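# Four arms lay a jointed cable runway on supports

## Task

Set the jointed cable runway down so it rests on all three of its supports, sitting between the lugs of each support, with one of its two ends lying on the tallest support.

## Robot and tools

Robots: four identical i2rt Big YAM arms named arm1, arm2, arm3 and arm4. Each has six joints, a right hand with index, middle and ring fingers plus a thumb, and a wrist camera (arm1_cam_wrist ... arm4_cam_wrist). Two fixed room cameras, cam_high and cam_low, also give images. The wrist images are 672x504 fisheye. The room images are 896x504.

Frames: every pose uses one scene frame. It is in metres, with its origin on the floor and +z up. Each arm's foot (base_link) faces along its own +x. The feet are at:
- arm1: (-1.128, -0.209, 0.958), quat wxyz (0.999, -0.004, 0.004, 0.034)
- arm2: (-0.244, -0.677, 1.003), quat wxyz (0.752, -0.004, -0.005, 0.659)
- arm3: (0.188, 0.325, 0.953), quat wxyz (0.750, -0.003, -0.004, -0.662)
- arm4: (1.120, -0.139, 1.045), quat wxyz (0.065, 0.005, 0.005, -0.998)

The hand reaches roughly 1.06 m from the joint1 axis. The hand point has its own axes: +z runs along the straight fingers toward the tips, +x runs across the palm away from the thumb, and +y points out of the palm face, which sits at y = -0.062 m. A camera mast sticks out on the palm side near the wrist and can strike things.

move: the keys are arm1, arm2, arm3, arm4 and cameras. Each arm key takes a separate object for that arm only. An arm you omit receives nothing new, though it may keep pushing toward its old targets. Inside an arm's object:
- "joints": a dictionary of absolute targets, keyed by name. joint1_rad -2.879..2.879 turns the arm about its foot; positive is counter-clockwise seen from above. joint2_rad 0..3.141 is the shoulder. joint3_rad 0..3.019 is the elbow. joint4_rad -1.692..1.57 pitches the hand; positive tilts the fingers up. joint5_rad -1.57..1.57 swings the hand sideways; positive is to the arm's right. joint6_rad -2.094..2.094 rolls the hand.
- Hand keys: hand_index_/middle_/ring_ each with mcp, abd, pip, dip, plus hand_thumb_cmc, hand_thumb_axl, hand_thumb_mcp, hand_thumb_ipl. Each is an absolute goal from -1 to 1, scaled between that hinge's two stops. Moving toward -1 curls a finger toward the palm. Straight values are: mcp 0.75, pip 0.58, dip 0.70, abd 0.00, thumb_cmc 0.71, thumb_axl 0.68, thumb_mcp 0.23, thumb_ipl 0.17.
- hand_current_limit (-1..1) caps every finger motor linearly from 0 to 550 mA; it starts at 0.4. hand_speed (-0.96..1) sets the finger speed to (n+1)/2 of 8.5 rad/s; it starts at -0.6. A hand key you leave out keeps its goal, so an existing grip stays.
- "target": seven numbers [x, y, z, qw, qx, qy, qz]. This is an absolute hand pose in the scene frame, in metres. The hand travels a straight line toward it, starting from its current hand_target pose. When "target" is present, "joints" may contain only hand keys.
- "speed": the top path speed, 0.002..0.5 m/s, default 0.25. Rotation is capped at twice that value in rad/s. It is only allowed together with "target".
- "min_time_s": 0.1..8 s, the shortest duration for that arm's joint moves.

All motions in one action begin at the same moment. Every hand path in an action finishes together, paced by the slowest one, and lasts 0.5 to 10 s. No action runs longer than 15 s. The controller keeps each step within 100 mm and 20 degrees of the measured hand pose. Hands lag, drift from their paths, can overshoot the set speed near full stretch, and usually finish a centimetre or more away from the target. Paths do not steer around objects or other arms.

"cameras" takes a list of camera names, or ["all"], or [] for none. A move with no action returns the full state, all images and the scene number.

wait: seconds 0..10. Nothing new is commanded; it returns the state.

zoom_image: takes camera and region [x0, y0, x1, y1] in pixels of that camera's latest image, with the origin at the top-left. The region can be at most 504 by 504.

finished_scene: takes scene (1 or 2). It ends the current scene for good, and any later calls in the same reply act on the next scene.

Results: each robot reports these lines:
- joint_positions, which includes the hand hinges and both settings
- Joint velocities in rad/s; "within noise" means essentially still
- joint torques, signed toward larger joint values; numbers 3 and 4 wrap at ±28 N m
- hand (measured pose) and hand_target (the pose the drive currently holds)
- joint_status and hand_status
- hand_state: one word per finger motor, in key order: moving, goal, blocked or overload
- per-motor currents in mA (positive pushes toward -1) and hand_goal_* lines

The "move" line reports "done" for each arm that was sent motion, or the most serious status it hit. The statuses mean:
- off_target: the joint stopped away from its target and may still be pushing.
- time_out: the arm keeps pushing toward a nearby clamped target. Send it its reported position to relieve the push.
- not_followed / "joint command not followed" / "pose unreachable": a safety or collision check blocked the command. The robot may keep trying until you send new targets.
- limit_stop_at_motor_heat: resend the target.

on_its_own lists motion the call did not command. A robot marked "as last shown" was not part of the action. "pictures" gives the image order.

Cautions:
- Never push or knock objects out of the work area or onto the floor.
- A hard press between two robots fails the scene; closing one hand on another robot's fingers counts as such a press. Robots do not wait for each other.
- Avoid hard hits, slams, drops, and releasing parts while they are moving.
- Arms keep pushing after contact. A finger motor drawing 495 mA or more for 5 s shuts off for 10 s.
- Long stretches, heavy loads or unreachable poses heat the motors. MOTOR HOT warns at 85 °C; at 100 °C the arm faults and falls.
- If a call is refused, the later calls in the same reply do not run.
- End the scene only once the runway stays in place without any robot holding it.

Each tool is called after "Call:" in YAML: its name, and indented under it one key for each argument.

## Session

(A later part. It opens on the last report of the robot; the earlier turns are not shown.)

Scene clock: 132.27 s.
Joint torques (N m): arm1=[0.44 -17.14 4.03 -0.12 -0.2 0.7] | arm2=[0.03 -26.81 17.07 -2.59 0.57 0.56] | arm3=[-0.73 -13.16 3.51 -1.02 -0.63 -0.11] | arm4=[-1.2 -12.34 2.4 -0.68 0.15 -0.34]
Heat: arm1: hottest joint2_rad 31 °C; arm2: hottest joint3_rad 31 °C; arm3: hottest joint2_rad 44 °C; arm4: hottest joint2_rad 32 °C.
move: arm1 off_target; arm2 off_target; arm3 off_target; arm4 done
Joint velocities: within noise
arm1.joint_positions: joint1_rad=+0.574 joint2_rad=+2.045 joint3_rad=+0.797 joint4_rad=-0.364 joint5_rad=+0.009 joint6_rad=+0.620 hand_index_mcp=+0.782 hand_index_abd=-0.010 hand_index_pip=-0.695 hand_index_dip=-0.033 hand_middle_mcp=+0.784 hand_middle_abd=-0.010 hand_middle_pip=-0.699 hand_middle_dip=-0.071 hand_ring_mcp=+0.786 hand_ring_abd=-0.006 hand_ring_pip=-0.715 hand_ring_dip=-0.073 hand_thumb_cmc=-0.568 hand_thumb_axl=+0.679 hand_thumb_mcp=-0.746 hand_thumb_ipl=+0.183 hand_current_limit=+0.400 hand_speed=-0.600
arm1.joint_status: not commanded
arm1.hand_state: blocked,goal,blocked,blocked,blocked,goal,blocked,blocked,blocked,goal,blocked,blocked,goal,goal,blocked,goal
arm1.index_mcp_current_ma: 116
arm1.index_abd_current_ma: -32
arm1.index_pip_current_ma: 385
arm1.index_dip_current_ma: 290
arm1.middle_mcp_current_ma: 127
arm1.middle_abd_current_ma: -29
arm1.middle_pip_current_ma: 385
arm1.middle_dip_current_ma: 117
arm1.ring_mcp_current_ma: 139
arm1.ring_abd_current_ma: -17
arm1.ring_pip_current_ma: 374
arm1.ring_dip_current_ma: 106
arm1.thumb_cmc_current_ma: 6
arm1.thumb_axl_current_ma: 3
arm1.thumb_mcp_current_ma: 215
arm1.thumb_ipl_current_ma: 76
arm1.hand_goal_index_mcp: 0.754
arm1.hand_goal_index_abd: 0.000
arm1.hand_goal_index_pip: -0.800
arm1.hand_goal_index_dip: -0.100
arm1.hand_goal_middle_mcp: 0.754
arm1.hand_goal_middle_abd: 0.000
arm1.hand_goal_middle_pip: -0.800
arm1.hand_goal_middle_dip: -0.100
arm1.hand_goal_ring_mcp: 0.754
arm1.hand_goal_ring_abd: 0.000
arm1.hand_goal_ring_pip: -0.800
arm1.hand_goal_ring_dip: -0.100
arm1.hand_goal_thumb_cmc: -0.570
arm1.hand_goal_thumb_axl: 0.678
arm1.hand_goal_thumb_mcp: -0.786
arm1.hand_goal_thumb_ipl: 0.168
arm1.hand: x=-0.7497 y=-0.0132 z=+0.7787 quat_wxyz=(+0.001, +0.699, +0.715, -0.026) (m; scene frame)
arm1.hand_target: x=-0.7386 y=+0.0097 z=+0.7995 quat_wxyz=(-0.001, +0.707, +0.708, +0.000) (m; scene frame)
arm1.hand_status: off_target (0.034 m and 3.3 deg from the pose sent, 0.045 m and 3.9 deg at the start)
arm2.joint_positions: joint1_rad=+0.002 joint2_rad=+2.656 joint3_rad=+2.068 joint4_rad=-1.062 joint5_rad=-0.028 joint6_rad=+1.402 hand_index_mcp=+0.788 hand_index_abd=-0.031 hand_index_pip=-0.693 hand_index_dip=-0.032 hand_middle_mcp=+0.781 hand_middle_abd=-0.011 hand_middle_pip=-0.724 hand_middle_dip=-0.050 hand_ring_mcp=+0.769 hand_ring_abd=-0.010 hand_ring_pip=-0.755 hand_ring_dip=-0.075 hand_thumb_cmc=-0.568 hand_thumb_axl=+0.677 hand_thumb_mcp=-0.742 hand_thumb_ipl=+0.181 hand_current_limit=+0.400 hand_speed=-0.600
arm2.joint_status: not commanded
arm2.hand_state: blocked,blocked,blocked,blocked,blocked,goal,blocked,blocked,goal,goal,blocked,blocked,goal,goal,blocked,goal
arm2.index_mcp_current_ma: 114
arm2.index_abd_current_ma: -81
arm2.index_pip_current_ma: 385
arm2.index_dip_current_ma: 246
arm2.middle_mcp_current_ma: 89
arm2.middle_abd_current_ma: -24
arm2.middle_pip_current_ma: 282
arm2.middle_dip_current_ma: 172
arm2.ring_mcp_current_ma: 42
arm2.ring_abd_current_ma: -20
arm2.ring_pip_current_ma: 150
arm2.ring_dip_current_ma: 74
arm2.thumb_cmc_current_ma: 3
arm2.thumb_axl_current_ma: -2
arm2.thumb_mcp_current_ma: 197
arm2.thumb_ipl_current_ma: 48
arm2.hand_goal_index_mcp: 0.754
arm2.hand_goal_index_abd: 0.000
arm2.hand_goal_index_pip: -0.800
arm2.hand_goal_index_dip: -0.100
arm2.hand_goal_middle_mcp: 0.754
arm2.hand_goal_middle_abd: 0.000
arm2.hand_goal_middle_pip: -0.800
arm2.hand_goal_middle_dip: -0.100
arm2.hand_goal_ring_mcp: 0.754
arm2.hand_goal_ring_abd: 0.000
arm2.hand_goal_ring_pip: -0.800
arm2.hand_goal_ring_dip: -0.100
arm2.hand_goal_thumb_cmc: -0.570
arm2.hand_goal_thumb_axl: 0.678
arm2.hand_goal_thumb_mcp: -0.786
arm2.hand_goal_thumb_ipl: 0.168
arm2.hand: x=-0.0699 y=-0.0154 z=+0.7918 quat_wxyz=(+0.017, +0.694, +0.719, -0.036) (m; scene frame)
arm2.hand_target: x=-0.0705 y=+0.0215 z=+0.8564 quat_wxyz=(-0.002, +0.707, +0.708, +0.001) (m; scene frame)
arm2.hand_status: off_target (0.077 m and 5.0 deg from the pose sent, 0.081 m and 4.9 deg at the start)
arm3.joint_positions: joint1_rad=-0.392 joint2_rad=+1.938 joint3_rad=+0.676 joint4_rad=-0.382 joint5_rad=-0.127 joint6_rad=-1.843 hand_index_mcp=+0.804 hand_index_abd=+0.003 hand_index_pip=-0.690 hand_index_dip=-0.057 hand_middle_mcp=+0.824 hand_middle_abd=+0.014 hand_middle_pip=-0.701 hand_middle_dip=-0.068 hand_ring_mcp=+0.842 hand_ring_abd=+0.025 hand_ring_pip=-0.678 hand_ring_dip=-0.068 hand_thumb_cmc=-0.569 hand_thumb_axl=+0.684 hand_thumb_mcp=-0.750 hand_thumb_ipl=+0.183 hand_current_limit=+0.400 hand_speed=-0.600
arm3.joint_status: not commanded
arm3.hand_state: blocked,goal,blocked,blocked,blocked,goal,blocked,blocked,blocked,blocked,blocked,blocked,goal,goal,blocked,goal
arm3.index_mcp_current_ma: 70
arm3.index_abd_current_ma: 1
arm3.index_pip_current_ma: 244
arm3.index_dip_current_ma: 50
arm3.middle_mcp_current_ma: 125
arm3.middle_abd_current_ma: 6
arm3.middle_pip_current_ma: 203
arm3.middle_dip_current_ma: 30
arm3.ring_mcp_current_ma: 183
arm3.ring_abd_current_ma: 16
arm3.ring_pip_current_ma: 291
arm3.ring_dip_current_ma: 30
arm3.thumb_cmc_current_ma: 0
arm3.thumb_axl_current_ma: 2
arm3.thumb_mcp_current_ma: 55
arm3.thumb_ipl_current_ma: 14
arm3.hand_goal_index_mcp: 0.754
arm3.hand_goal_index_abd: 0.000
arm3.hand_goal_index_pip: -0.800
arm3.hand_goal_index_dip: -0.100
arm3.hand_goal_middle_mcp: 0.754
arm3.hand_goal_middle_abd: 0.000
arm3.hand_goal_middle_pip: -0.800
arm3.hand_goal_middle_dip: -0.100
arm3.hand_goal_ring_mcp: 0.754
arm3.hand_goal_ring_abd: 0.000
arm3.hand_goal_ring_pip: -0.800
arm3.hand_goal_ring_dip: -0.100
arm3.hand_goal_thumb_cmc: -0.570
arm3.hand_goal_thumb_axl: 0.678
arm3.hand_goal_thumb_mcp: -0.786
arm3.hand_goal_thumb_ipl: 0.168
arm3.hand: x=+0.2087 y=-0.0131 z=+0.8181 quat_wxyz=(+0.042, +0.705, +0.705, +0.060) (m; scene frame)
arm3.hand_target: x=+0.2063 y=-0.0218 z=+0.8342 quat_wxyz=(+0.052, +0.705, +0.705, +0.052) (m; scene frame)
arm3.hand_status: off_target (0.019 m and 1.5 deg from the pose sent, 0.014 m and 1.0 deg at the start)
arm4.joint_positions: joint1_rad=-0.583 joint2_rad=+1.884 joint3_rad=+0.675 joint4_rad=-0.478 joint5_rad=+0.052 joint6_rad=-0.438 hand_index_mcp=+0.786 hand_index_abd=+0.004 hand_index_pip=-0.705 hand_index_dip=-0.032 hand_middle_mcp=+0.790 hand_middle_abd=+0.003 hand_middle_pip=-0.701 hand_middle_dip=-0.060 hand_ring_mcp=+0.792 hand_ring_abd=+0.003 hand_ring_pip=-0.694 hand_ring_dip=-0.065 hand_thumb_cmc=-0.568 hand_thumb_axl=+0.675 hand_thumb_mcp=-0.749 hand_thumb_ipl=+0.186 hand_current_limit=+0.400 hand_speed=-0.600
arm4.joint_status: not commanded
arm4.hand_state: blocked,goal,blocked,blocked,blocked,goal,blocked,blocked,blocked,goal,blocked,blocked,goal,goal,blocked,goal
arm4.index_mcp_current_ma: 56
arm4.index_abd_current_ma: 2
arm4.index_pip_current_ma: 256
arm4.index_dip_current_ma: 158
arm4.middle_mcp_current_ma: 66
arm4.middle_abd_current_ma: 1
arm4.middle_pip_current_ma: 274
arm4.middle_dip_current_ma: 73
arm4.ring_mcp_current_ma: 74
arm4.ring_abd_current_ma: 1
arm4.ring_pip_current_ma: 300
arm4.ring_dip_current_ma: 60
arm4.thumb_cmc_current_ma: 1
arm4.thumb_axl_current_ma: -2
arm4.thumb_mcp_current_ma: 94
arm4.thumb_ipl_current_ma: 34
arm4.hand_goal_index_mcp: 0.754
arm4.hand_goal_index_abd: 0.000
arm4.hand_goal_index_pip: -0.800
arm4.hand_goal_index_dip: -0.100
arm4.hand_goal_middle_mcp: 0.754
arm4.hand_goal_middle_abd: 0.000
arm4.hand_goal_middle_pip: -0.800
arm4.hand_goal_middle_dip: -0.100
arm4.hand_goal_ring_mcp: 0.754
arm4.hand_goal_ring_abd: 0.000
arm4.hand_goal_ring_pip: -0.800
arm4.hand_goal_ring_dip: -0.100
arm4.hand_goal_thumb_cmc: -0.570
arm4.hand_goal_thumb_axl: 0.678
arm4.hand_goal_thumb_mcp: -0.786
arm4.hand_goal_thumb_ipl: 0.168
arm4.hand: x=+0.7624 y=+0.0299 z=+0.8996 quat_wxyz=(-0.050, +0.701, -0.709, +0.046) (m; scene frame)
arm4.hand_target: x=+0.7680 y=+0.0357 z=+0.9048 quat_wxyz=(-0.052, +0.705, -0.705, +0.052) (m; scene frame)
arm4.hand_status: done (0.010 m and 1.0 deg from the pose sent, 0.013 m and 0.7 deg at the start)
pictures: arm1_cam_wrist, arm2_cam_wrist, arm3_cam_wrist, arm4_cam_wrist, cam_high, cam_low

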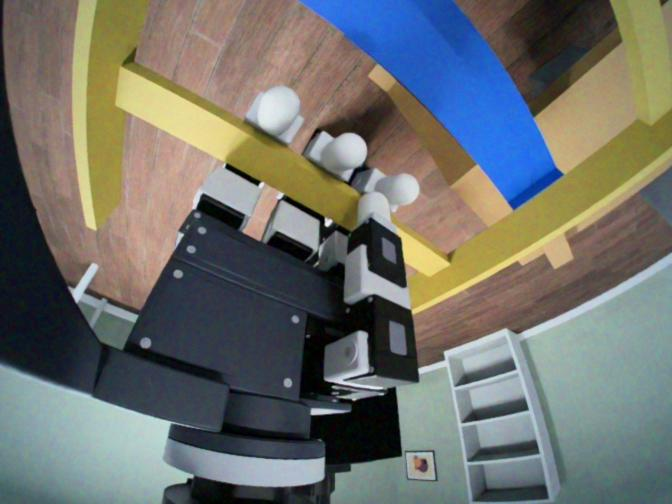

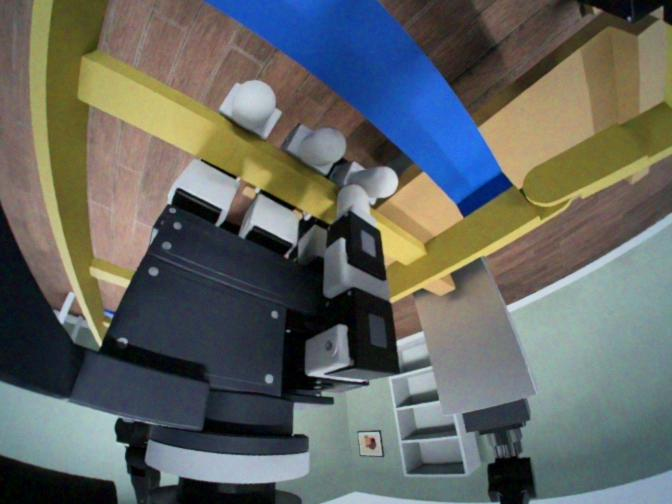

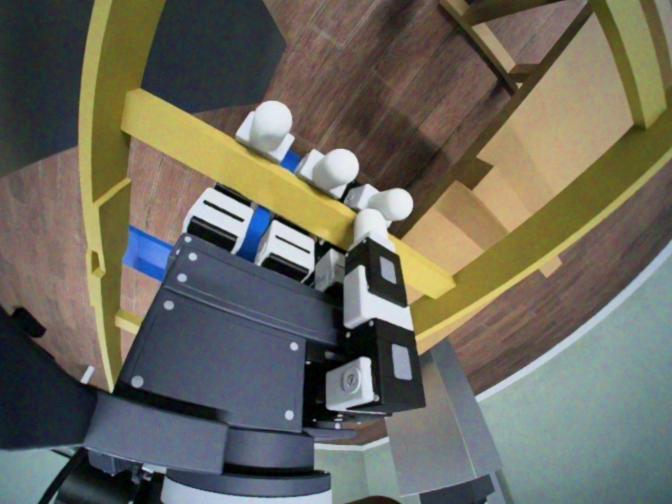

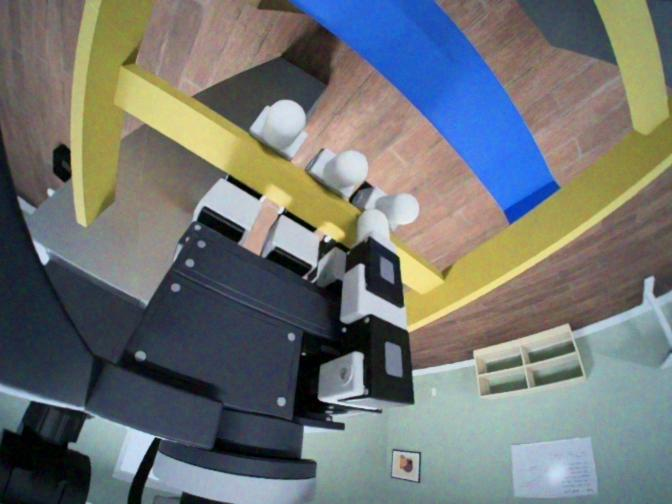

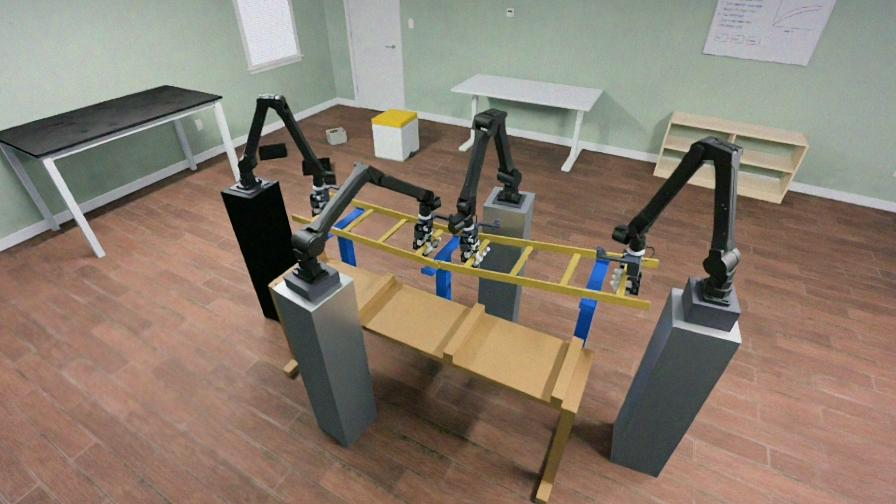

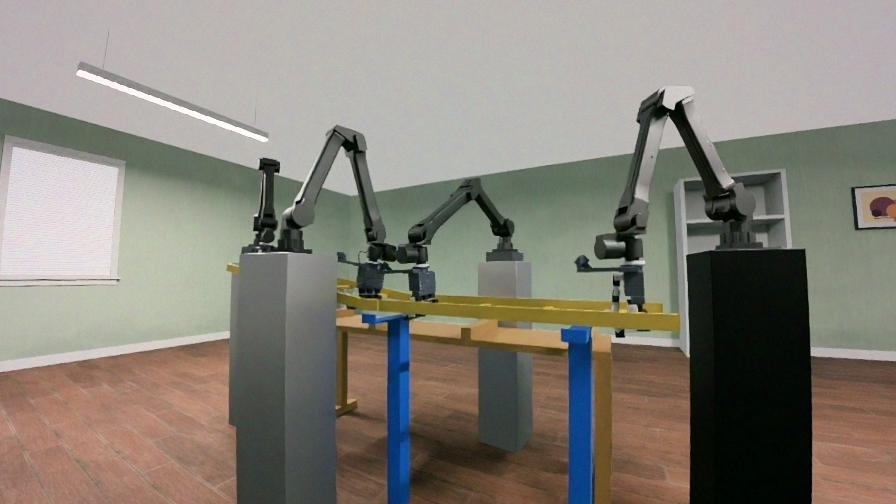

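Call:
move:
  arm1: {"target": [-0.738, 0.010, 0.778, 0, 0.7071, 0.7071, 0], "speed": 0.03}
  arm2: {"target": [-0.070, 0.024, 0.835, 0, 0.7071, 0.7071, 0], "speed": 0.03}
  arm3: {"target": [0.206, -0.022, 0.813, 0.0524, 0.7052, 0.7052, 0.0524], "speed": 0.03}
  arm4: {"target": [0.768, 0.036, 0.883, -0.0524, 0.7052, -0.7052, 0.0524], "speed": 0.03}
  cameras: ["all"]

Call:
zoom_image:
  camera: "arm4_cam_wrist"
  region: [400, 60, 640, 300]

Call:
zoom_image:
  camera: "arm1_cam_wrist"
  region: [400, 60, 640, 300]

Call:
zoom_image:
  camera: "arm2_cam_wrist"
  region: [380, 60, 620, 300]

Call:
zoom_image:
  camera: "cam_high"
  region: [570, 285, 610, 315]

Call:
zoom_image:
  camera: "cam_low"
  region: [550, 290, 610, 350]

Call:
zoom_image:
  camera: "cam_low"
  region: [350, 290, 440, 350]

Scene clock: 135.17 s.
Joint torques (N m): arm1=[0.44 -17.26 3.36 0.54 -0.28 0.7] | arm2=[-0.03 -26.7 15.84 -2 0.58 0.54] | arm3=[-0.5 -12.81 3.55 -1.24 -0.64 -0.09] | arm4=[-0.97 -12.69 1.72 -0.39 0.27 -0.3]
Heat: arm1: hottest joint4_rad 31 °C; arm2: hottest joint3_rad 31 °C; arm3: hottest joint2_rad 43 °C; arm4: hottest joint2_rad 32 °C.
move: arm1 off_target; arm2 off_target; arm3 off_target; arm4 done
Joint velocities: within noise
arm1.joint_positions: joint1_rad=+0.574 joint2_rad=+2.106 joint3_rad=+0.812 joint4_rad=-0.326 joint5_rad=+0.010 joint6_rad=+0.620 hand_index_mcp=+0.782 hand_index_abd=-0.010 hand_index_pip=-0.695 hand_index_dip=-0.033 hand_middle_mcp=+0.784 hand_middle_abd=-0.010 hand_middle_pip=-0.699 hand_middle_dip=-0.071 hand_ring_mcp=+0.786 hand_ring_abd=-0.006 hand_ring_pip=-0.716 hand_ring_dip=-0.073 hand_thumb_cmc=-0.568 hand_thumb_axl=+0.679 hand_thumb_mcp=-0.746 hand_thumb_ipl=+0.183 hand_current_limit=+0.400 hand_speed=-0.600
arm1.joint_status: not commanded
arm1.hand_state: blocked,goal,blocked,blocked,blocked,goal,blocked,blocked,blocked,goal,blocked,blocked,goal,goal,blocked,goal
arm1.index_mcp_current_ma: 116
arm1.index_abd_current_ma: -32
arm1.index_pip_current_ma: 385
arm1.index_dip_current_ma: 290
arm1.middle_mcp_current_ma: 127
arm1.middle_abd_current_ma: -29
arm1.middle_pip_current_ma: 385
arm1.middle_dip_current_ma: 117
arm1.ring_mcp_current_ma: 139
arm1.ring_abd_current_ma: -17
arm1.ring_pip_current_ma: 371
arm1.ring_dip_current_ma: 106
arm1.thumb_cmc_current_ma: 6
arm1.thumb_axl_current_ma: 3
arm1.thumb_mcp_current_ma: 215
arm1.thumb_ipl_current_ma: 77
arm1.hand_goal_index_mcp: 0.754
arm1.hand_goal_index_abd: 0.000
arm1.hand_goal_index_pip: -0.800
arm1.hand_goal_index_dip: -0.100
arm1.hand_goal_middle_mcp: 0.754
arm1.hand_goal_middle_abd: 0.000
arm1.hand_goal_middle_pip: -0.800
arm1.hand_goal_middle_dip: -0.100
arm1.hand_goal_ring_mcp: 0.754
arm1.hand_goal_ring_abd: 0.000
arm1.hand_goal_ring_pip: -0.800
arm1.hand_goal_ring_dip: -0.100
arm1.hand_goal_thumb_cmc: -0.570
arm1.hand_goal_thumb_axl: 0.678
arm1.hand_goal_thumb_mcp: -0.786
arm1.hand_goal_thumb_ipl: 0.168
arm1.hand: x=-0.7502 y=-0.0141 z=+0.7584 quat_wxyz=(+0.002, +0.699, +0.715, -0.030) (m; scene frame)
arm1.hand_target: x=-0.7386 y=+0.0097 z=+0.7776 quat_wxyz=(-0.001, +0.707, +0.708, +0.000) (m; scene frame)
arm1.hand_status: off_target (0.033 m and 3.7 deg from the pose sent, 0.026 m and 3.3 deg at the start)
arm2.joint_positions: joint1_rad=+0.002 joint2_rad=+2.693 joint3_rad=+2.088 joint4_rad=-1.048 joint5_rad=-0.028 joint6_rad=+1.403 hand_index_mcp=+0.788 hand_index_abd=-0.031 hand_index_pip=-0.693 hand_index_dip=-0.032 hand_middle_mcp=+0.781 hand_middle_abd=-0.011 hand_middle_pip=-0.724 hand_middle_dip=-0.050 hand_ring_mcp=+0.769 hand_ring_abd=-0.010 hand_ring_pip=-0.755 hand_ring_dip=-0.075 hand_thumb_cmc=-0.568 hand_thumb_axl=+0.677 hand_thumb_mcp=-0.742 hand_thumb_ipl=+0.181 hand_current_limit=+0.400 hand_speed=-0.600
arm2.joint_status: not commanded
arm2.hand_state: blocked,blocked,blocked,blocked,blocked,goal,blocked,blocked,goal,goal,blocked,blocked,goal,goal,blocked,goal
arm2.index_mcp_current_ma: 114
arm2.index_abd_current_ma: -81
arm2.index_pip_current_ma: 385
arm2.index_dip_current_ma: 246
arm2.middle_mcp_current_ma: 89
arm2.middle_abd_current_ma: -24
arm2.middle_pip_current_ma: 282
arm2.middle_dip_current_ma: 171
arm2.ring_mcp_current_ma: 42
arm2.ring_abd_current_ma: -20
arm2.ring_pip_current_ma: 150
arm2.ring_dip_current_ma: 74
arm2.thumb_cmc_current_ma: 3
arm2.thumb_axl_current_ma: -2
arm2.thumb_mcp_current_ma: 197
arm2.thumb_ipl_current_ma: 48
arm2.hand_goal_index_mcp: 0.754
arm2.hand_goal_index_abd: 0.000
arm2.hand_goal_index_pip: -0.800
arm2.hand_goal_index_dip: -0.100
arm2.hand_goal_middle_mcp: 0.754
arm2.hand_goal_middle_abd: 0.000
arm2.hand_goal_middle_pip: -0.800
arm2.hand_goal_middle_dip: -0.100
arm2.hand_goal_ring_mcp: 0.754
arm2.hand_goal_ring_abd: 0.000
arm2.hand_goal_ring_pip: -0.800
arm2.hand_goal_ring_dip: -0.100
arm2.hand_goal_thumb_cmc: -0.570
arm2.hand_goal_thumb_axl: 0.678
arm2.hand_goal_thumb_mcp: -0.786
arm2.hand_goal_thumb_ipl: 0.168
arm2.hand: x=-0.0702 y=-0.0160 z=+0.7725 quat_wxyz=(+0.018, +0.694, +0.719, -0.037) (m; scene frame)
arm2.hand_target: x=-0.0704 y=+0.0210 z=+0.8344 quat_wxyz=(-0.002, +0.707, +0.707, +0.000) (m; scene frame)
arm2.hand_status: off_target (0.074 m and 5.2 deg from the pose sent, 0.058 m and 5.0 deg at the start)
arm3.joint_positions: joint1_rad=-0.394 joint2_rad=+1.999 joint3_rad=+0.676 joint4_rad=-0.313 joint5_rad=-0.127 joint6_rad=-1.844 hand_index_mcp=+0.804 hand_index_abd=+0.003 hand_index_pip=-0.690 hand_index_dip=-0.057 hand_middle_mcp=+0.824 hand_middle_abd=+0.014 hand_middle_pip=-0.701 hand_middle_dip=-0.068 hand_ring_mcp=+0.842 hand_ring_abd=+0.025 hand_ring_pip=-0.678 hand_ring_dip=-0.068 hand_thumb_cmc=-0.569 hand_thumb_axl=+0.684 hand_thumb_mcp=-0.750 hand_thumb_ipl=+0.183 hand_current_limit=+0.400 hand_speed=-0.600
arm3.joint_status: not commanded
arm3.hand_state: blocked,goal,blocked,blocked,blocked,goal,blocked,blocked,blocked,blocked,blocked,blocked,goal,goal,blocked,goal
arm3.index_mcp_current_ma: 70
arm3.index_abd_current_ma: 1
arm3.index_pip_current_ma: 243
arm3.index_dip_current_ma: 50
arm3.middle_mcp_current_ma: 125
arm3.middle_abd_current_ma: 6
arm3.middle_pip_current_ma: 203
arm3.middle_dip_current_ma: 31
arm3.ring_mcp_current_ma: 183
arm3.ring_abd_current_ma: 16
arm3.ring_pip_current_ma: 291
arm3.ring_dip_current_ma: 30
arm3.thumb_cmc_current_ma: 0
arm3.thumb_axl_current_ma: 2
arm3.thumb_mcp_current_ma: 55
arm3.thumb_ipl_current_ma: 14
arm3.hand_goal_index_mcp: 0.754
arm3.hand_goal_index_abd: 0.000
arm3.hand_goal_index_pip: -0.800
arm3.hand_goal_index_dip: -0.100
arm3.hand_goal_middle_mcp: 0.754
arm3.hand_goal_middle_abd: 0.000
arm3.hand_goal_middle_pip: -0.800
arm3.hand_goal_middle_dip: -0.100
arm3.hand_goal_ring_mcp: 0.754
arm3.hand_goal_ring_abd: 0.000
arm3.hand_goal_ring_pip: -0.800
arm3.hand_goal_ring_dip: -0.100
arm3.hand_goal_thumb_cmc: -0.570
arm3.hand_goal_thumb_axl: 0.678
arm3.hand_goal_thumb_mcp: -0.786
arm3.hand_goal_thumb_ipl: 0.168
arm3.hand: x=+0.2085 y=-0.0124 z=+0.7985 quat_wxyz=(+0.044, +0.705, +0.705, +0.057) (m; scene frame)
arm3.hand_target: x=+0.2061 y=-0.0218 z=+0.8124 quat_wxyz=(+0.053, +0.705, +0.705, +0.052) (m; scene frame)
arm3.hand_status: off_target (0.018 m and 1.1 deg from the pose sent, 0.011 m and 1.5 deg at the start)
arm4.joint_positions: joint1_rad=-0.585 joint2_rad=+1.955 joint3_rad=+0.684 joint4_rad=-0.419 joint5_rad=+0.049 joint6_rad=-0.442 hand_index_mcp=+0.786 hand_index_abd=+0.004 hand_index_pip=-0.705 hand_index_dip=-0.032 hand_middle_mcp=+0.790 hand_middle_abd=+0.003 hand_middle_pip=-0.701 hand_middle_dip=-0.060 hand_ring_mcp=+0.792 hand_ring_abd=+0.003 hand_ring_pip=-0.694 hand_ring_dip=-0.065 hand_thumb_cmc=-0.568 hand_thumb_axl=+0.675 hand_thumb_mcp=-0.749 hand_thumb_ipl=+0.186 hand_current_limit=+0.400 hand_speed=-0.600
arm4.joint_status: not commanded
arm4.hand_state: blocked,goal,blocked,blocked,blocked,goal,blocked,blocked,blocked,goal,blocked,blocked,goal,goal,blocked,goal
arm4.index_mcp_current_ma: 56
arm4.index_abd_current_ma: 2
arm4.index_pip_current_ma: 256
arm4.index_dip_current_ma: 158
arm4.middle_mcp_current_ma: 66
arm4.middle_abd_current_ma: 1
arm4.middle_pip_current_ma: 274
arm4.middle_dip_current_ma: 73
arm4.ring_mcp_current_ma: 74
arm4.ring_abd_current_ma: 1
arm4.ring_pip_current_ma: 300
arm4.ring_dip_current_ma: 60
arm4.thumb_cmc_current_ma: 1
arm4.thumb_axl_current_ma: -2
arm4.thumb_mcp_current_ma: 94
arm4.thumb_ipl_current_ma: 34
arm4.hand_goal_index_mcp: 0.754
arm4.hand_goal_index_abd: 0.000
arm4.hand_goal_index_pip: -0.800
arm4.hand_goal_index_dip: -0.100
arm4.hand_goal_middle_mcp: 0.754
arm4.hand_goal_middle_abd: 0.000
arm4.hand_goal_middle_pip: -0.800
arm4.hand_goal_middle_dip: -0.100
arm4.hand_goal_ring_mcp: 0.754
arm4.hand_goal_ring_abd: 0.000
arm4.hand_goal_ring_pip: -0.800
arm4.hand_goal_ring_dip: -0.100
arm4.hand_goal_thumb_cmc: -0.570
arm4.hand_goal_thumb_axl: 0.678
arm4.hand_goal_thumb_mcp: -0.786
arm4.hand_goal_thumb_ipl: 0.168
arm4.hand: x=+0.7622 y=+0.0305 z=+0.8781 quat_wxyz=(-0.049, +0.702, -0.709, +0.048) (m; scene frame)
arm4.hand_target: x=+0.7679 y=+0.0358 z=+0.8827 quat_wxyz=(-0.052, +0.705, -0.705, +0.052) (m; scene frame)
arm4.hand_status: done (0.009 m and 0.9 deg from the pose sent, 0.019 m and 1.1 deg at the start)
pictures: arm1_cam_wrist, arm2_cam_wrist, arm3_cam_wrist, arm4_cam_wrist, cam_high, cam_low

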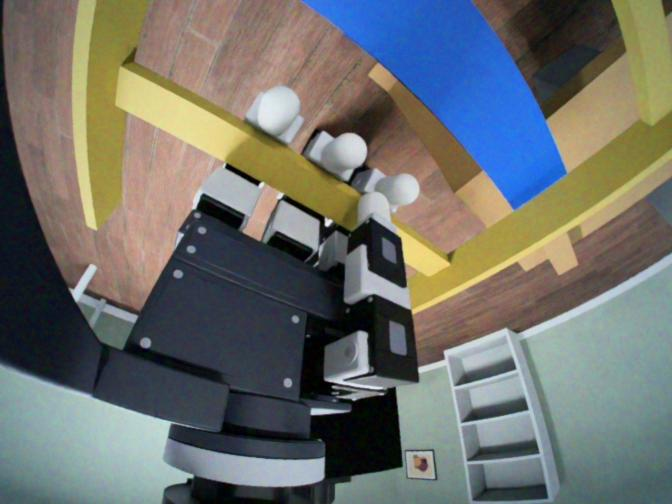

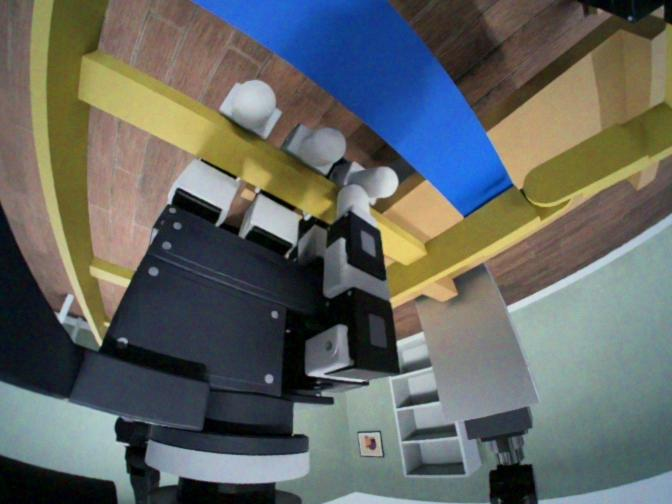

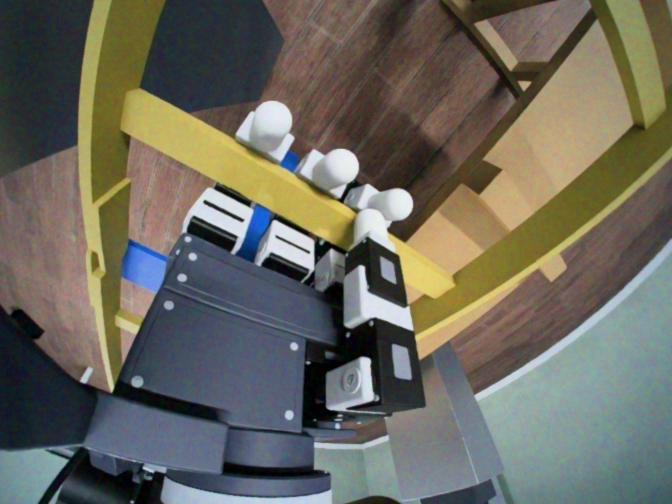

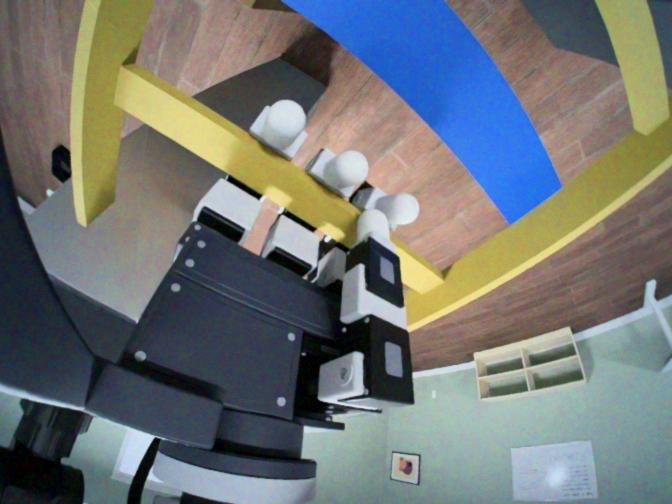

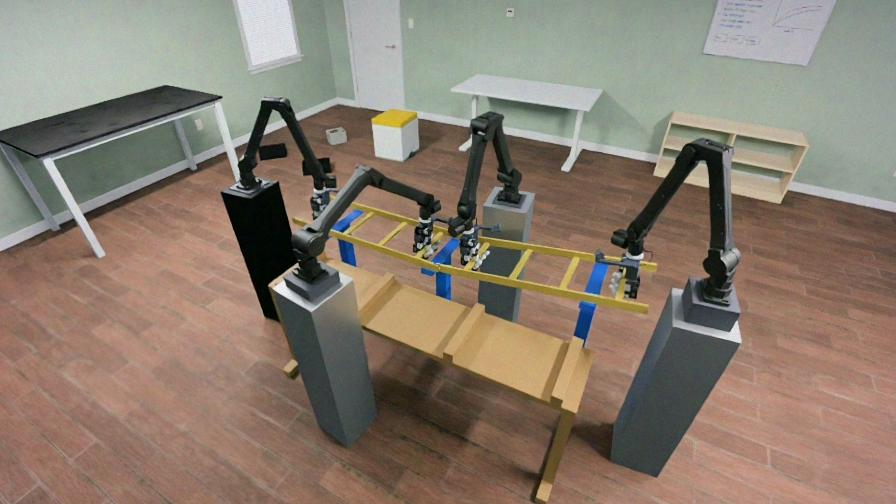

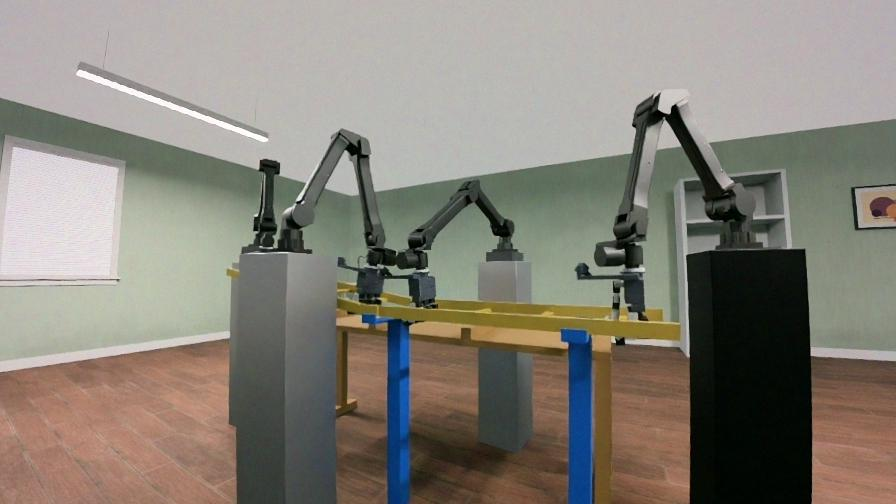

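Scaled by 2.100 from the camera's 672x504 image, which has a finer 960x720 frame.

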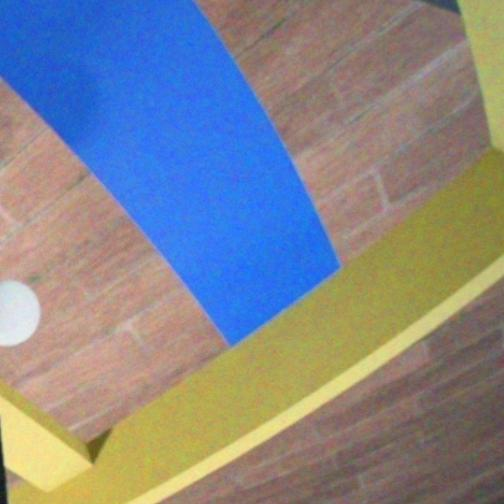

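Scaled by 2.100 from the camera's 672x504 image, which has a finer 960x720 frame.

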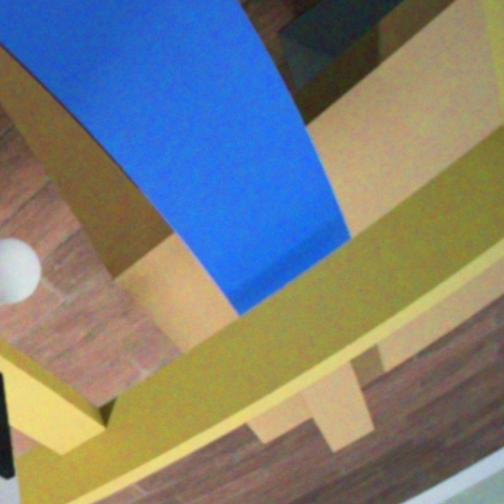

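Scaled by 2.100 from the camera's 672x504 image, which has a finer 960x720 frame.

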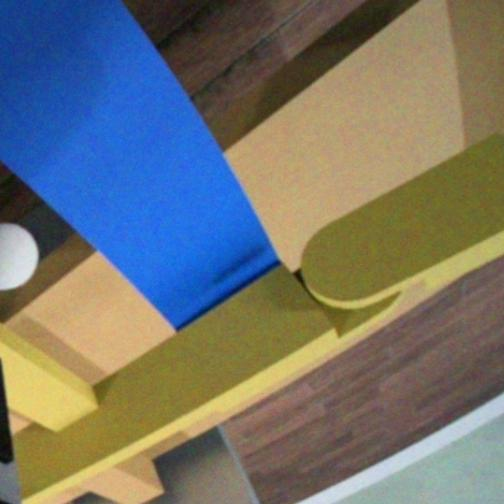

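Scaled by 12.600 from the camera's 896x504 image, which has a finer 1280x720 frame.

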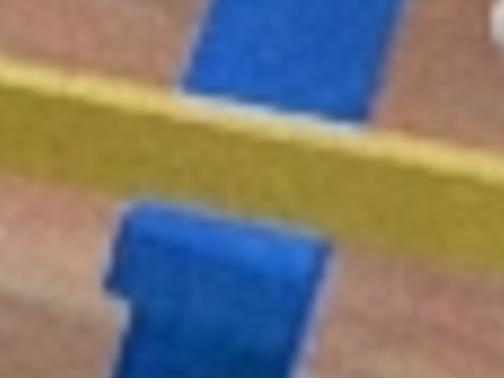

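Scaled by 8.400 from the camera's 896x504 image, which has a finer 1280x720 frame.

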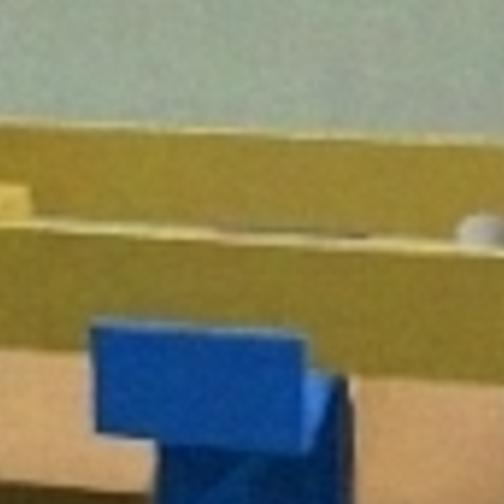

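Scaled by 5.600 from the camera's 896x504 image, which has a finer 1280x720 frame.

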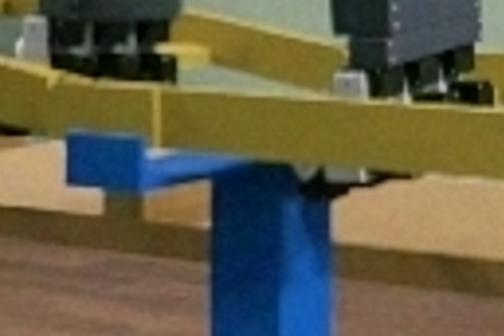

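Call:
move:
  arm1: {"target": [-0.740, 0.008, 0.764, 0, 0.7071, 0.7071, 0], "speed": 0.03}
  arm2: {"target": [-0.070, 0.020, 0.820, 0, 0.7071, 0.7071, 0], "speed": 0.03}
  arm3: {"target": [0.206, -0.020, 0.799, 0.0524, 0.7052, 0.7052, 0.0524], "speed": 0.03}
  arm4: {"target": [0.766, 0.035, 0.869, -0.0524, 0.7052, -0.7052, 0.0524], "speed": 0.03}
  cameras: ["cam_low", "cam_high"]

Call:
zoom_image:
  camera: "cam_low"
  region: [550, 290, 610, 350]

Call:
zoom_image:
  camera: "cam_low"
  region: [350, 290, 440, 350]

Call:
zoom_image:
  camera: "cam_high"
  region: [570, 285, 610, 315]

Scene clock: 136.50 s.
Joint torques (N m): arm1=[0.38 -17.2 2.88 0.68 -0.29 0.7] | arm2=[-0.21 -26.93 14.63 -1.91 0.59 0.53] | arm3=[-0.62 -12.75 2.77 -1.06 -0.75 -0.1] | arm4=[-0.5 -12.98 1.42 -0.38 0.19 -0.24]
Heat: arm1: hottest joint4_rad 31 °C; arm2: hottest joint3_rad 31 °C; arm3: hottest joint2_rad 43 °C; arm4: hottest joint2_rad 32 °C.
move: arm1 off_target; arm2 off_target; arm3 off_target; arm4 done
Joint velocities: within noise
arm1.joint_positions: joint1_rad=+0.574 joint2_rad=+2.141 joint3_rad=+0.815 joint4_rad=-0.291 joint5_rad=+0.010 joint6_rad=+0.620 hand_index_mcp=+0.781 hand_index_abd=-0.010 hand_index_pip=-0.695 hand_index_dip=-0.033 hand_middle_mcp=+0.784 hand_middle_abd=-0.010 hand_middle_pip=-0.699 hand_middle_dip=-0.071 hand_ring_mcp=+0.786 hand_ring_abd=-0.006 hand_ring_pip=-0.716 hand_ring_dip=-0.073 hand_thumb_cmc=-0.568 hand_thumb_axl=+0.679 hand_thumb_mcp=-0.746 hand_thumb_ipl=+0.183 hand_current_limit=+0.400 hand_speed=-0.600
arm1.joint_status: not commanded
arm1.hand_state: blocked,goal,blocked,blocked,blocked,goal,blocked,blocked,blocked,goal,blocked,blocked,goal,goal,blocked,goal
arm1.index_mcp_current_ma: 115
arm1.index_abd_current_ma: -32
arm1.index_pip_current_ma: 385
arm1.index_dip_current_ma: 290
arm1.middle_mcp_current_ma: 127
arm1.middle_abd_current_ma: -32
arm1.middle_pip_current_ma: 385
arm1.middle_dip_current_ma: 117
arm1.ring_mcp_current_ma: 139
arm1.ring_abd_current_ma: -18
arm1.ring_pip_current_ma: 369
arm1.ring_dip_current_ma: 106
arm1.thumb_cmc_current_ma: 6
arm1.thumb_axl_current_ma: 3
arm1.thumb_mcp_current_ma: 215
arm1.thumb_ipl_current_ma: 78
arm1.hand_goal_index_mcp: 0.754
arm1.hand_goal_index_abd: 0.000
arm1.hand_goal_index_pip: -0.800
arm1.hand_goal_index_dip: -0.100
arm1.hand_goal_middle_mcp: 0.754
arm1.hand_goal_middle_abd: 0.000
arm1.hand_goal_middle_pip: -0.800
arm1.hand_goal_middle_dip: -0.100
arm1.hand_goal_ring_mcp: 0.754
arm1.hand_goal_ring_abd: 0.000
arm1.hand_goal_ring_pip: -0.800
arm1.hand_goal_ring_dip: -0.100
arm1.hand_goal_thumb_cmc: -0.570
arm1.hand_goal_thumb_axl: 0.678
arm1.hand_goal_thumb_mcp: -0.786
arm1.hand_goal_thumb_ipl: 0.168
arm1.hand: x=-0.7514 y=-0.0148 z=+0.7461 quat_wxyz=(+0.002, +0.699, +0.715, -0.029) (m; scene frame)
arm1.hand_target: x=-0.7405 y=+0.0078 z=+0.7637 quat_wxyz=(-0.001, +0.707, +0.708, +0.000) (m; scene frame)
arm1.hand_status: off_target (0.031 m and 3.6 deg from the pose sent, 0.025 m and 3.7 deg at the start)
arm2.joint_positions: joint1_rad=+0.004 joint2_rad=+2.711 joint3_rad=+2.088 joint4_rad=-1.022 joint5_rad=-0.028 joint6_rad=+1.405 hand_index_mcp=+0.788 hand_index_abd=-0.028 hand_index_pip=-0.693 hand_index_dip=-0.032 hand_middle_mcp=+0.782 hand_middle_abd=-0.011 hand_middle_pip=-0.724 hand_middle_dip=-0.050 hand_ring_mcp=+0.772 hand_ring_abd=-0.010 hand_ring_pip=-0.754 hand_ring_dip=-0.075 hand_thumb_cmc=-0.569 hand_thumb_axl=+0.677 hand_thumb_mcp=-0.742 hand_thumb_ipl=+0.181 hand_current_limit=+0.400 hand_speed=-0.600
arm2.joint_status: not commanded
arm2.hand_state: blocked,blocked,blocked,blocked,blocked,goal,blocked,blocked,goal,goal,blocked,blocked,goal,goal,blocked,goal
arm2.index_mcp_current_ma: 114
arm2.index_abd_current_ma: -72
arm2.index_pip_current_ma: 385
arm2.index_dip_current_ma: 246
arm2.middle_mcp_current_ma: 90
arm2.middle_abd_current_ma: -24
arm2.middle_pip_current_ma: 282
arm2.middle_dip_current_ma: 171
arm2.ring_mcp_current_ma: 55
arm2.ring_abd_current_ma: -22
arm2.ring_pip_current_ma: 155
arm2.ring_dip_current_ma: 74
arm2.thumb_cmc_current_ma: 2
arm2.thumb_axl_current_ma: -2
arm2.thumb_mcp_current_ma: 197
arm2.thumb_ipl_current_ma: 48
arm2.hand_goal_index_mcp: 0.754
arm2.hand_goal_index_abd: 0.000
arm2.hand_goal_index_pip: -0.800
arm2.hand_goal_index_dip: -0.100
arm2.hand_goal_middle_mcp: 0.754
arm2.hand_goal_middle_abd: 0.000
arm2.hand_goal_middle_pip: -0.800
arm2.hand_goal_middle_dip: -0.100
arm2.hand_goal_ring_mcp: 0.754
arm2.hand_goal_ring_abd: 0.000
arm2.hand_goal_ring_pip: -0.800
arm2.hand_goal_ring_dip: -0.100
arm2.hand_goal_thumb_cmc: -0.570
arm2.hand_goal_thumb_axl: 0.678
arm2.hand_goal_thumb_mcp: -0.786
arm2.hand_goal_thumb_ipl: 0.168
arm2.hand: x=-0.0714 y=-0.0161 z=+0.7597 quat_wxyz=(+0.016, +0.694, +0.719, -0.034) (m; scene frame)
arm2.hand_target: x=-0.0705 y=+0.0177 z=+0.8190 quat_wxyz=(-0.002, +0.707, +0.707, +0.000) (m; scene frame)
arm2.hand_status: off_target (0.070 m and 4.7 deg from the pose sent, 0.060 m and 5.1 deg at the start)
arm3.joint_positions: joint1_rad=-0.395 joint2_rad=+2.041 joint3_rad=+0.681 joint4_rad=-0.274 joint5_rad=-0.123 joint6_rad=-1.847 hand_index_mcp=+0.804 hand_index_abd=+0.004 hand_index_pip=-0.690 hand_index_dip=-0.057 hand_middle_mcp=+0.824 hand_middle_abd=+0.014 hand_middle_pip=-0.701 hand_middle_dip=-0.067 hand_ring_mcp=+0.842 hand_ring_abd=+0.022 hand_ring_pip=-0.678 hand_ring_dip=-0.067 hand_thumb_cmc=-0.569 hand_thumb_axl=+0.684 hand_thumb_mcp=-0.750 hand_thumb_ipl=+0.183 hand_current_limit=+0.400 hand_speed=-0.600
arm3.joint_status: not commanded
arm3.hand_state: blocked,goal,blocked,blocked,blocked,goal,blocked,blocked,blocked,blocked,blocked,blocked,goal,goal,blocked,goal
arm3.index_mcp_current_ma: 70
arm3.index_abd_current_ma: 1
arm3.index_pip_current_ma: 243
arm3.index_dip_current_ma: 50
arm3.middle_mcp_current_ma: 125
arm3.middle_abd_current_ma: 6
arm3.middle_pip_current_ma: 203
arm3.middle_dip_current_ma: 32
arm3.ring_mcp_current_ma: 183
arm3.ring_abd_current_ma: 12
arm3.ring_pip_current_ma: 291
arm3.ring_dip_current_ma: 31
arm3.thumb_cmc_current_ma: 0
arm3.thumb_axl_current_ma: 2
arm3.thumb_mcp_current_ma: 55
arm3.thumb_ipl_current_ma: 14
arm3.hand_goal_index_mcp: 0.754
arm3.hand_goal_index_abd: 0.000
arm3.hand_goal_index_pip: -0.800
arm3.hand_goal_index_dip: -0.100
arm3.hand_goal_middle_mcp: 0.754
arm3.hand_goal_middle_abd: 0.000
arm3.hand_goal_middle_pip: -0.800
arm3.hand_goal_middle_dip: -0.100
arm3.hand_goal_ring_mcp: 0.754
arm3.hand_goal_ring_abd: 0.000
arm3.hand_goal_ring_pip: -0.800
arm3.hand_goal_ring_dip: -0.100
arm3.hand_goal_thumb_cmc: -0.570
arm3.hand_goal_thumb_axl: 0.678
arm3.hand_goal_thumb_mcp: -0.786
arm3.hand_goal_thumb_ipl: 0.168
arm3.hand: x=+0.2076 y=-0.0122 z=+0.7856 quat_wxyz=(+0.043, +0.705, +0.706, +0.055) (m; scene frame)
arm3.hand_target: x=+0.2061 y=-0.0200 z=+0.7985 quat_wxyz=(+0.053, +0.705, +0.705, +0.052) (m; scene frame)
arm3.hand_status: off_target (0.016 m and 1.1 deg from the pose sent, 0.008 m and 1.1 deg at the start)
arm4.joint_positions: joint1_rad=-0.585 joint2_rad=+2.003 joint3_rad=+0.694 joint4_rad=-0.382 joint5_rad=+0.050 joint6_rad=-0.442 hand_index_mcp=+0.786 hand_index_abd=+0.004 hand_index_pip=-0.705 hand_index_dip=-0.032 hand_middle_mcp=+0.790 hand_middle_abd=+0.003 hand_middle_pip=-0.701 hand_middle_dip=-0.060 hand_ring_mcp=+0.792 hand_ring_abd=+0.003 hand_ring_pip=-0.694 hand_ring_dip=-0.065 hand_thumb_cmc=-0.568 hand_thumb_axl=+0.675 hand_thumb_mcp=-0.749 hand_thumb_ipl=+0.186 hand_current_limit=+0.400 hand_speed=-0.600
arm4.joint_status: not commanded
arm4.hand_state: blocked,goal,blocked,blocked,blocked,goal,blocked,blocked,blocked,goal,blocked,blocked,goal,goal,blocked,goal
arm4.index_mcp_current_ma: 56
arm4.index_abd_current_ma: 2
arm4.index_pip_current_ma: 256
arm4.index_dip_current_ma: 158
arm4.middle_mcp_current_ma: 66
arm4.middle_abd_current_ma: 1
arm4.middle_pip_current_ma: 274
arm4.middle_dip_current_ma: 73
arm4.ring_mcp_current_ma: 74
arm4.ring_abd_current_ma: 1
arm4.ring_pip_current_ma: 300
arm4.ring_dip_current_ma: 60
arm4.thumb_cmc_current_ma: 1
arm4.thumb_axl_current_ma: -2
arm4.thumb_mcp_current_ma: 94
arm4.thumb_ipl_current_ma: 34
arm4.hand_goal_index_mcp: 0.754
arm4.hand_goal_index_abd: 0.000
arm4.hand_goal_index_pip: -0.800
arm4.hand_goal_index_dip: -0.100
arm4.hand_goal_middle_mcp: 0.754
arm4.hand_goal_middle_abd: 0.000
arm4.hand_goal_middle_pip: -0.800
arm4.hand_goal_middle_dip: -0.100
arm4.hand_goal_ring_mcp: 0.754
arm4.hand_goal_ring_abd: 0.000
arm4.hand_goal_ring_pip: -0.800
arm4.hand_goal_ring_dip: -0.100
arm4.hand_goal_thumb_cmc: -0.570
arm4.hand_goal_thumb_axl: 0.678
arm4.hand_goal_thumb_mcp: -0.786
arm4.hand_goal_thumb_ipl: 0.168
arm4.hand: x=+0.7612 y=+0.0314 z=+0.8640 quat_wxyz=(-0.050, +0.702, -0.709, +0.048) (m; scene frame)
arm4.hand_target: x=+0.7658 y=+0.0349 z=+0.8688 quat_wxyz=(-0.052, +0.705, -0.705, +0.052) (m; scene frame)
arm4.hand_status: done (0.008 m and 0.8 deg from the pose sent, 0.011 m and 0.9 deg at the start)
pictures: cam_high, cam_low

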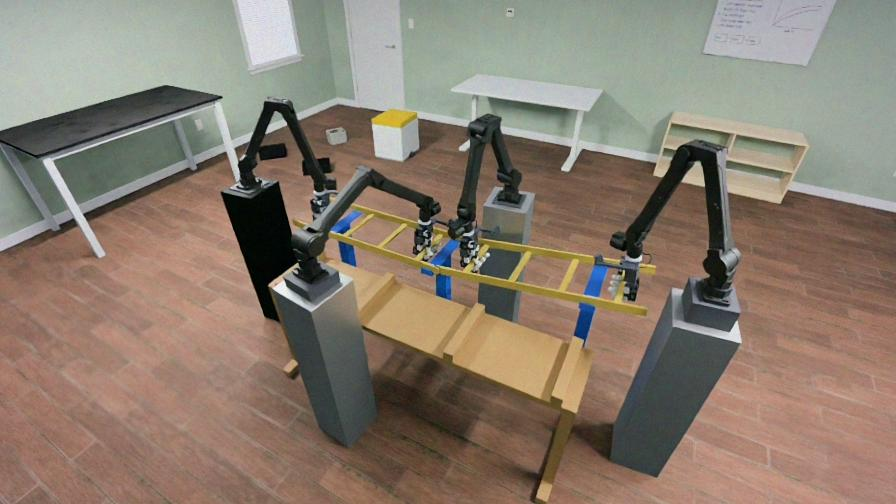

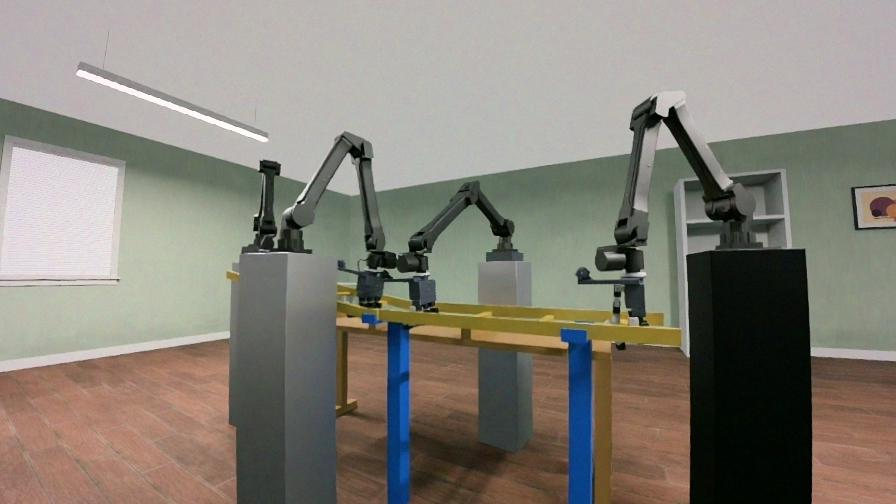

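Scaled by 8.400 from the camera's 896x504 image, which has a finer 1280x720 frame.

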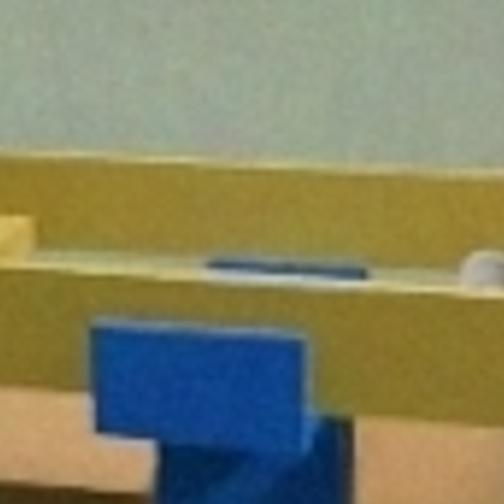

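Scaled by 5.600 from the camera's 896x504 image, which has a finer 1280x720 frame.

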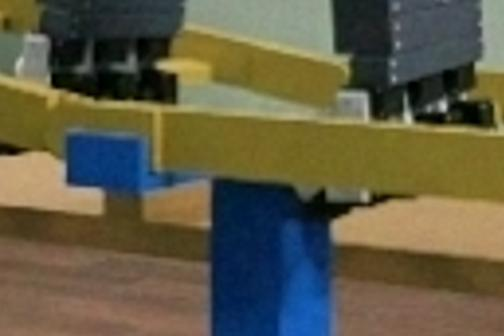

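Scaled by 12.600 from the camera's 896x504 image, which has a finer 1280x720 frame.

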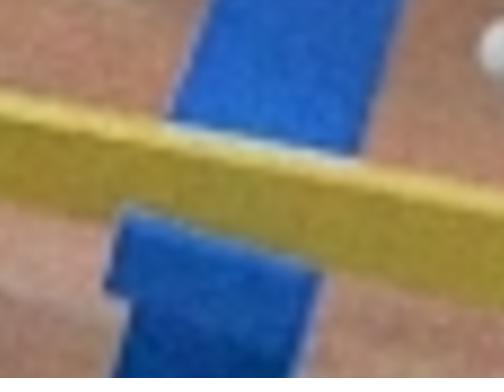

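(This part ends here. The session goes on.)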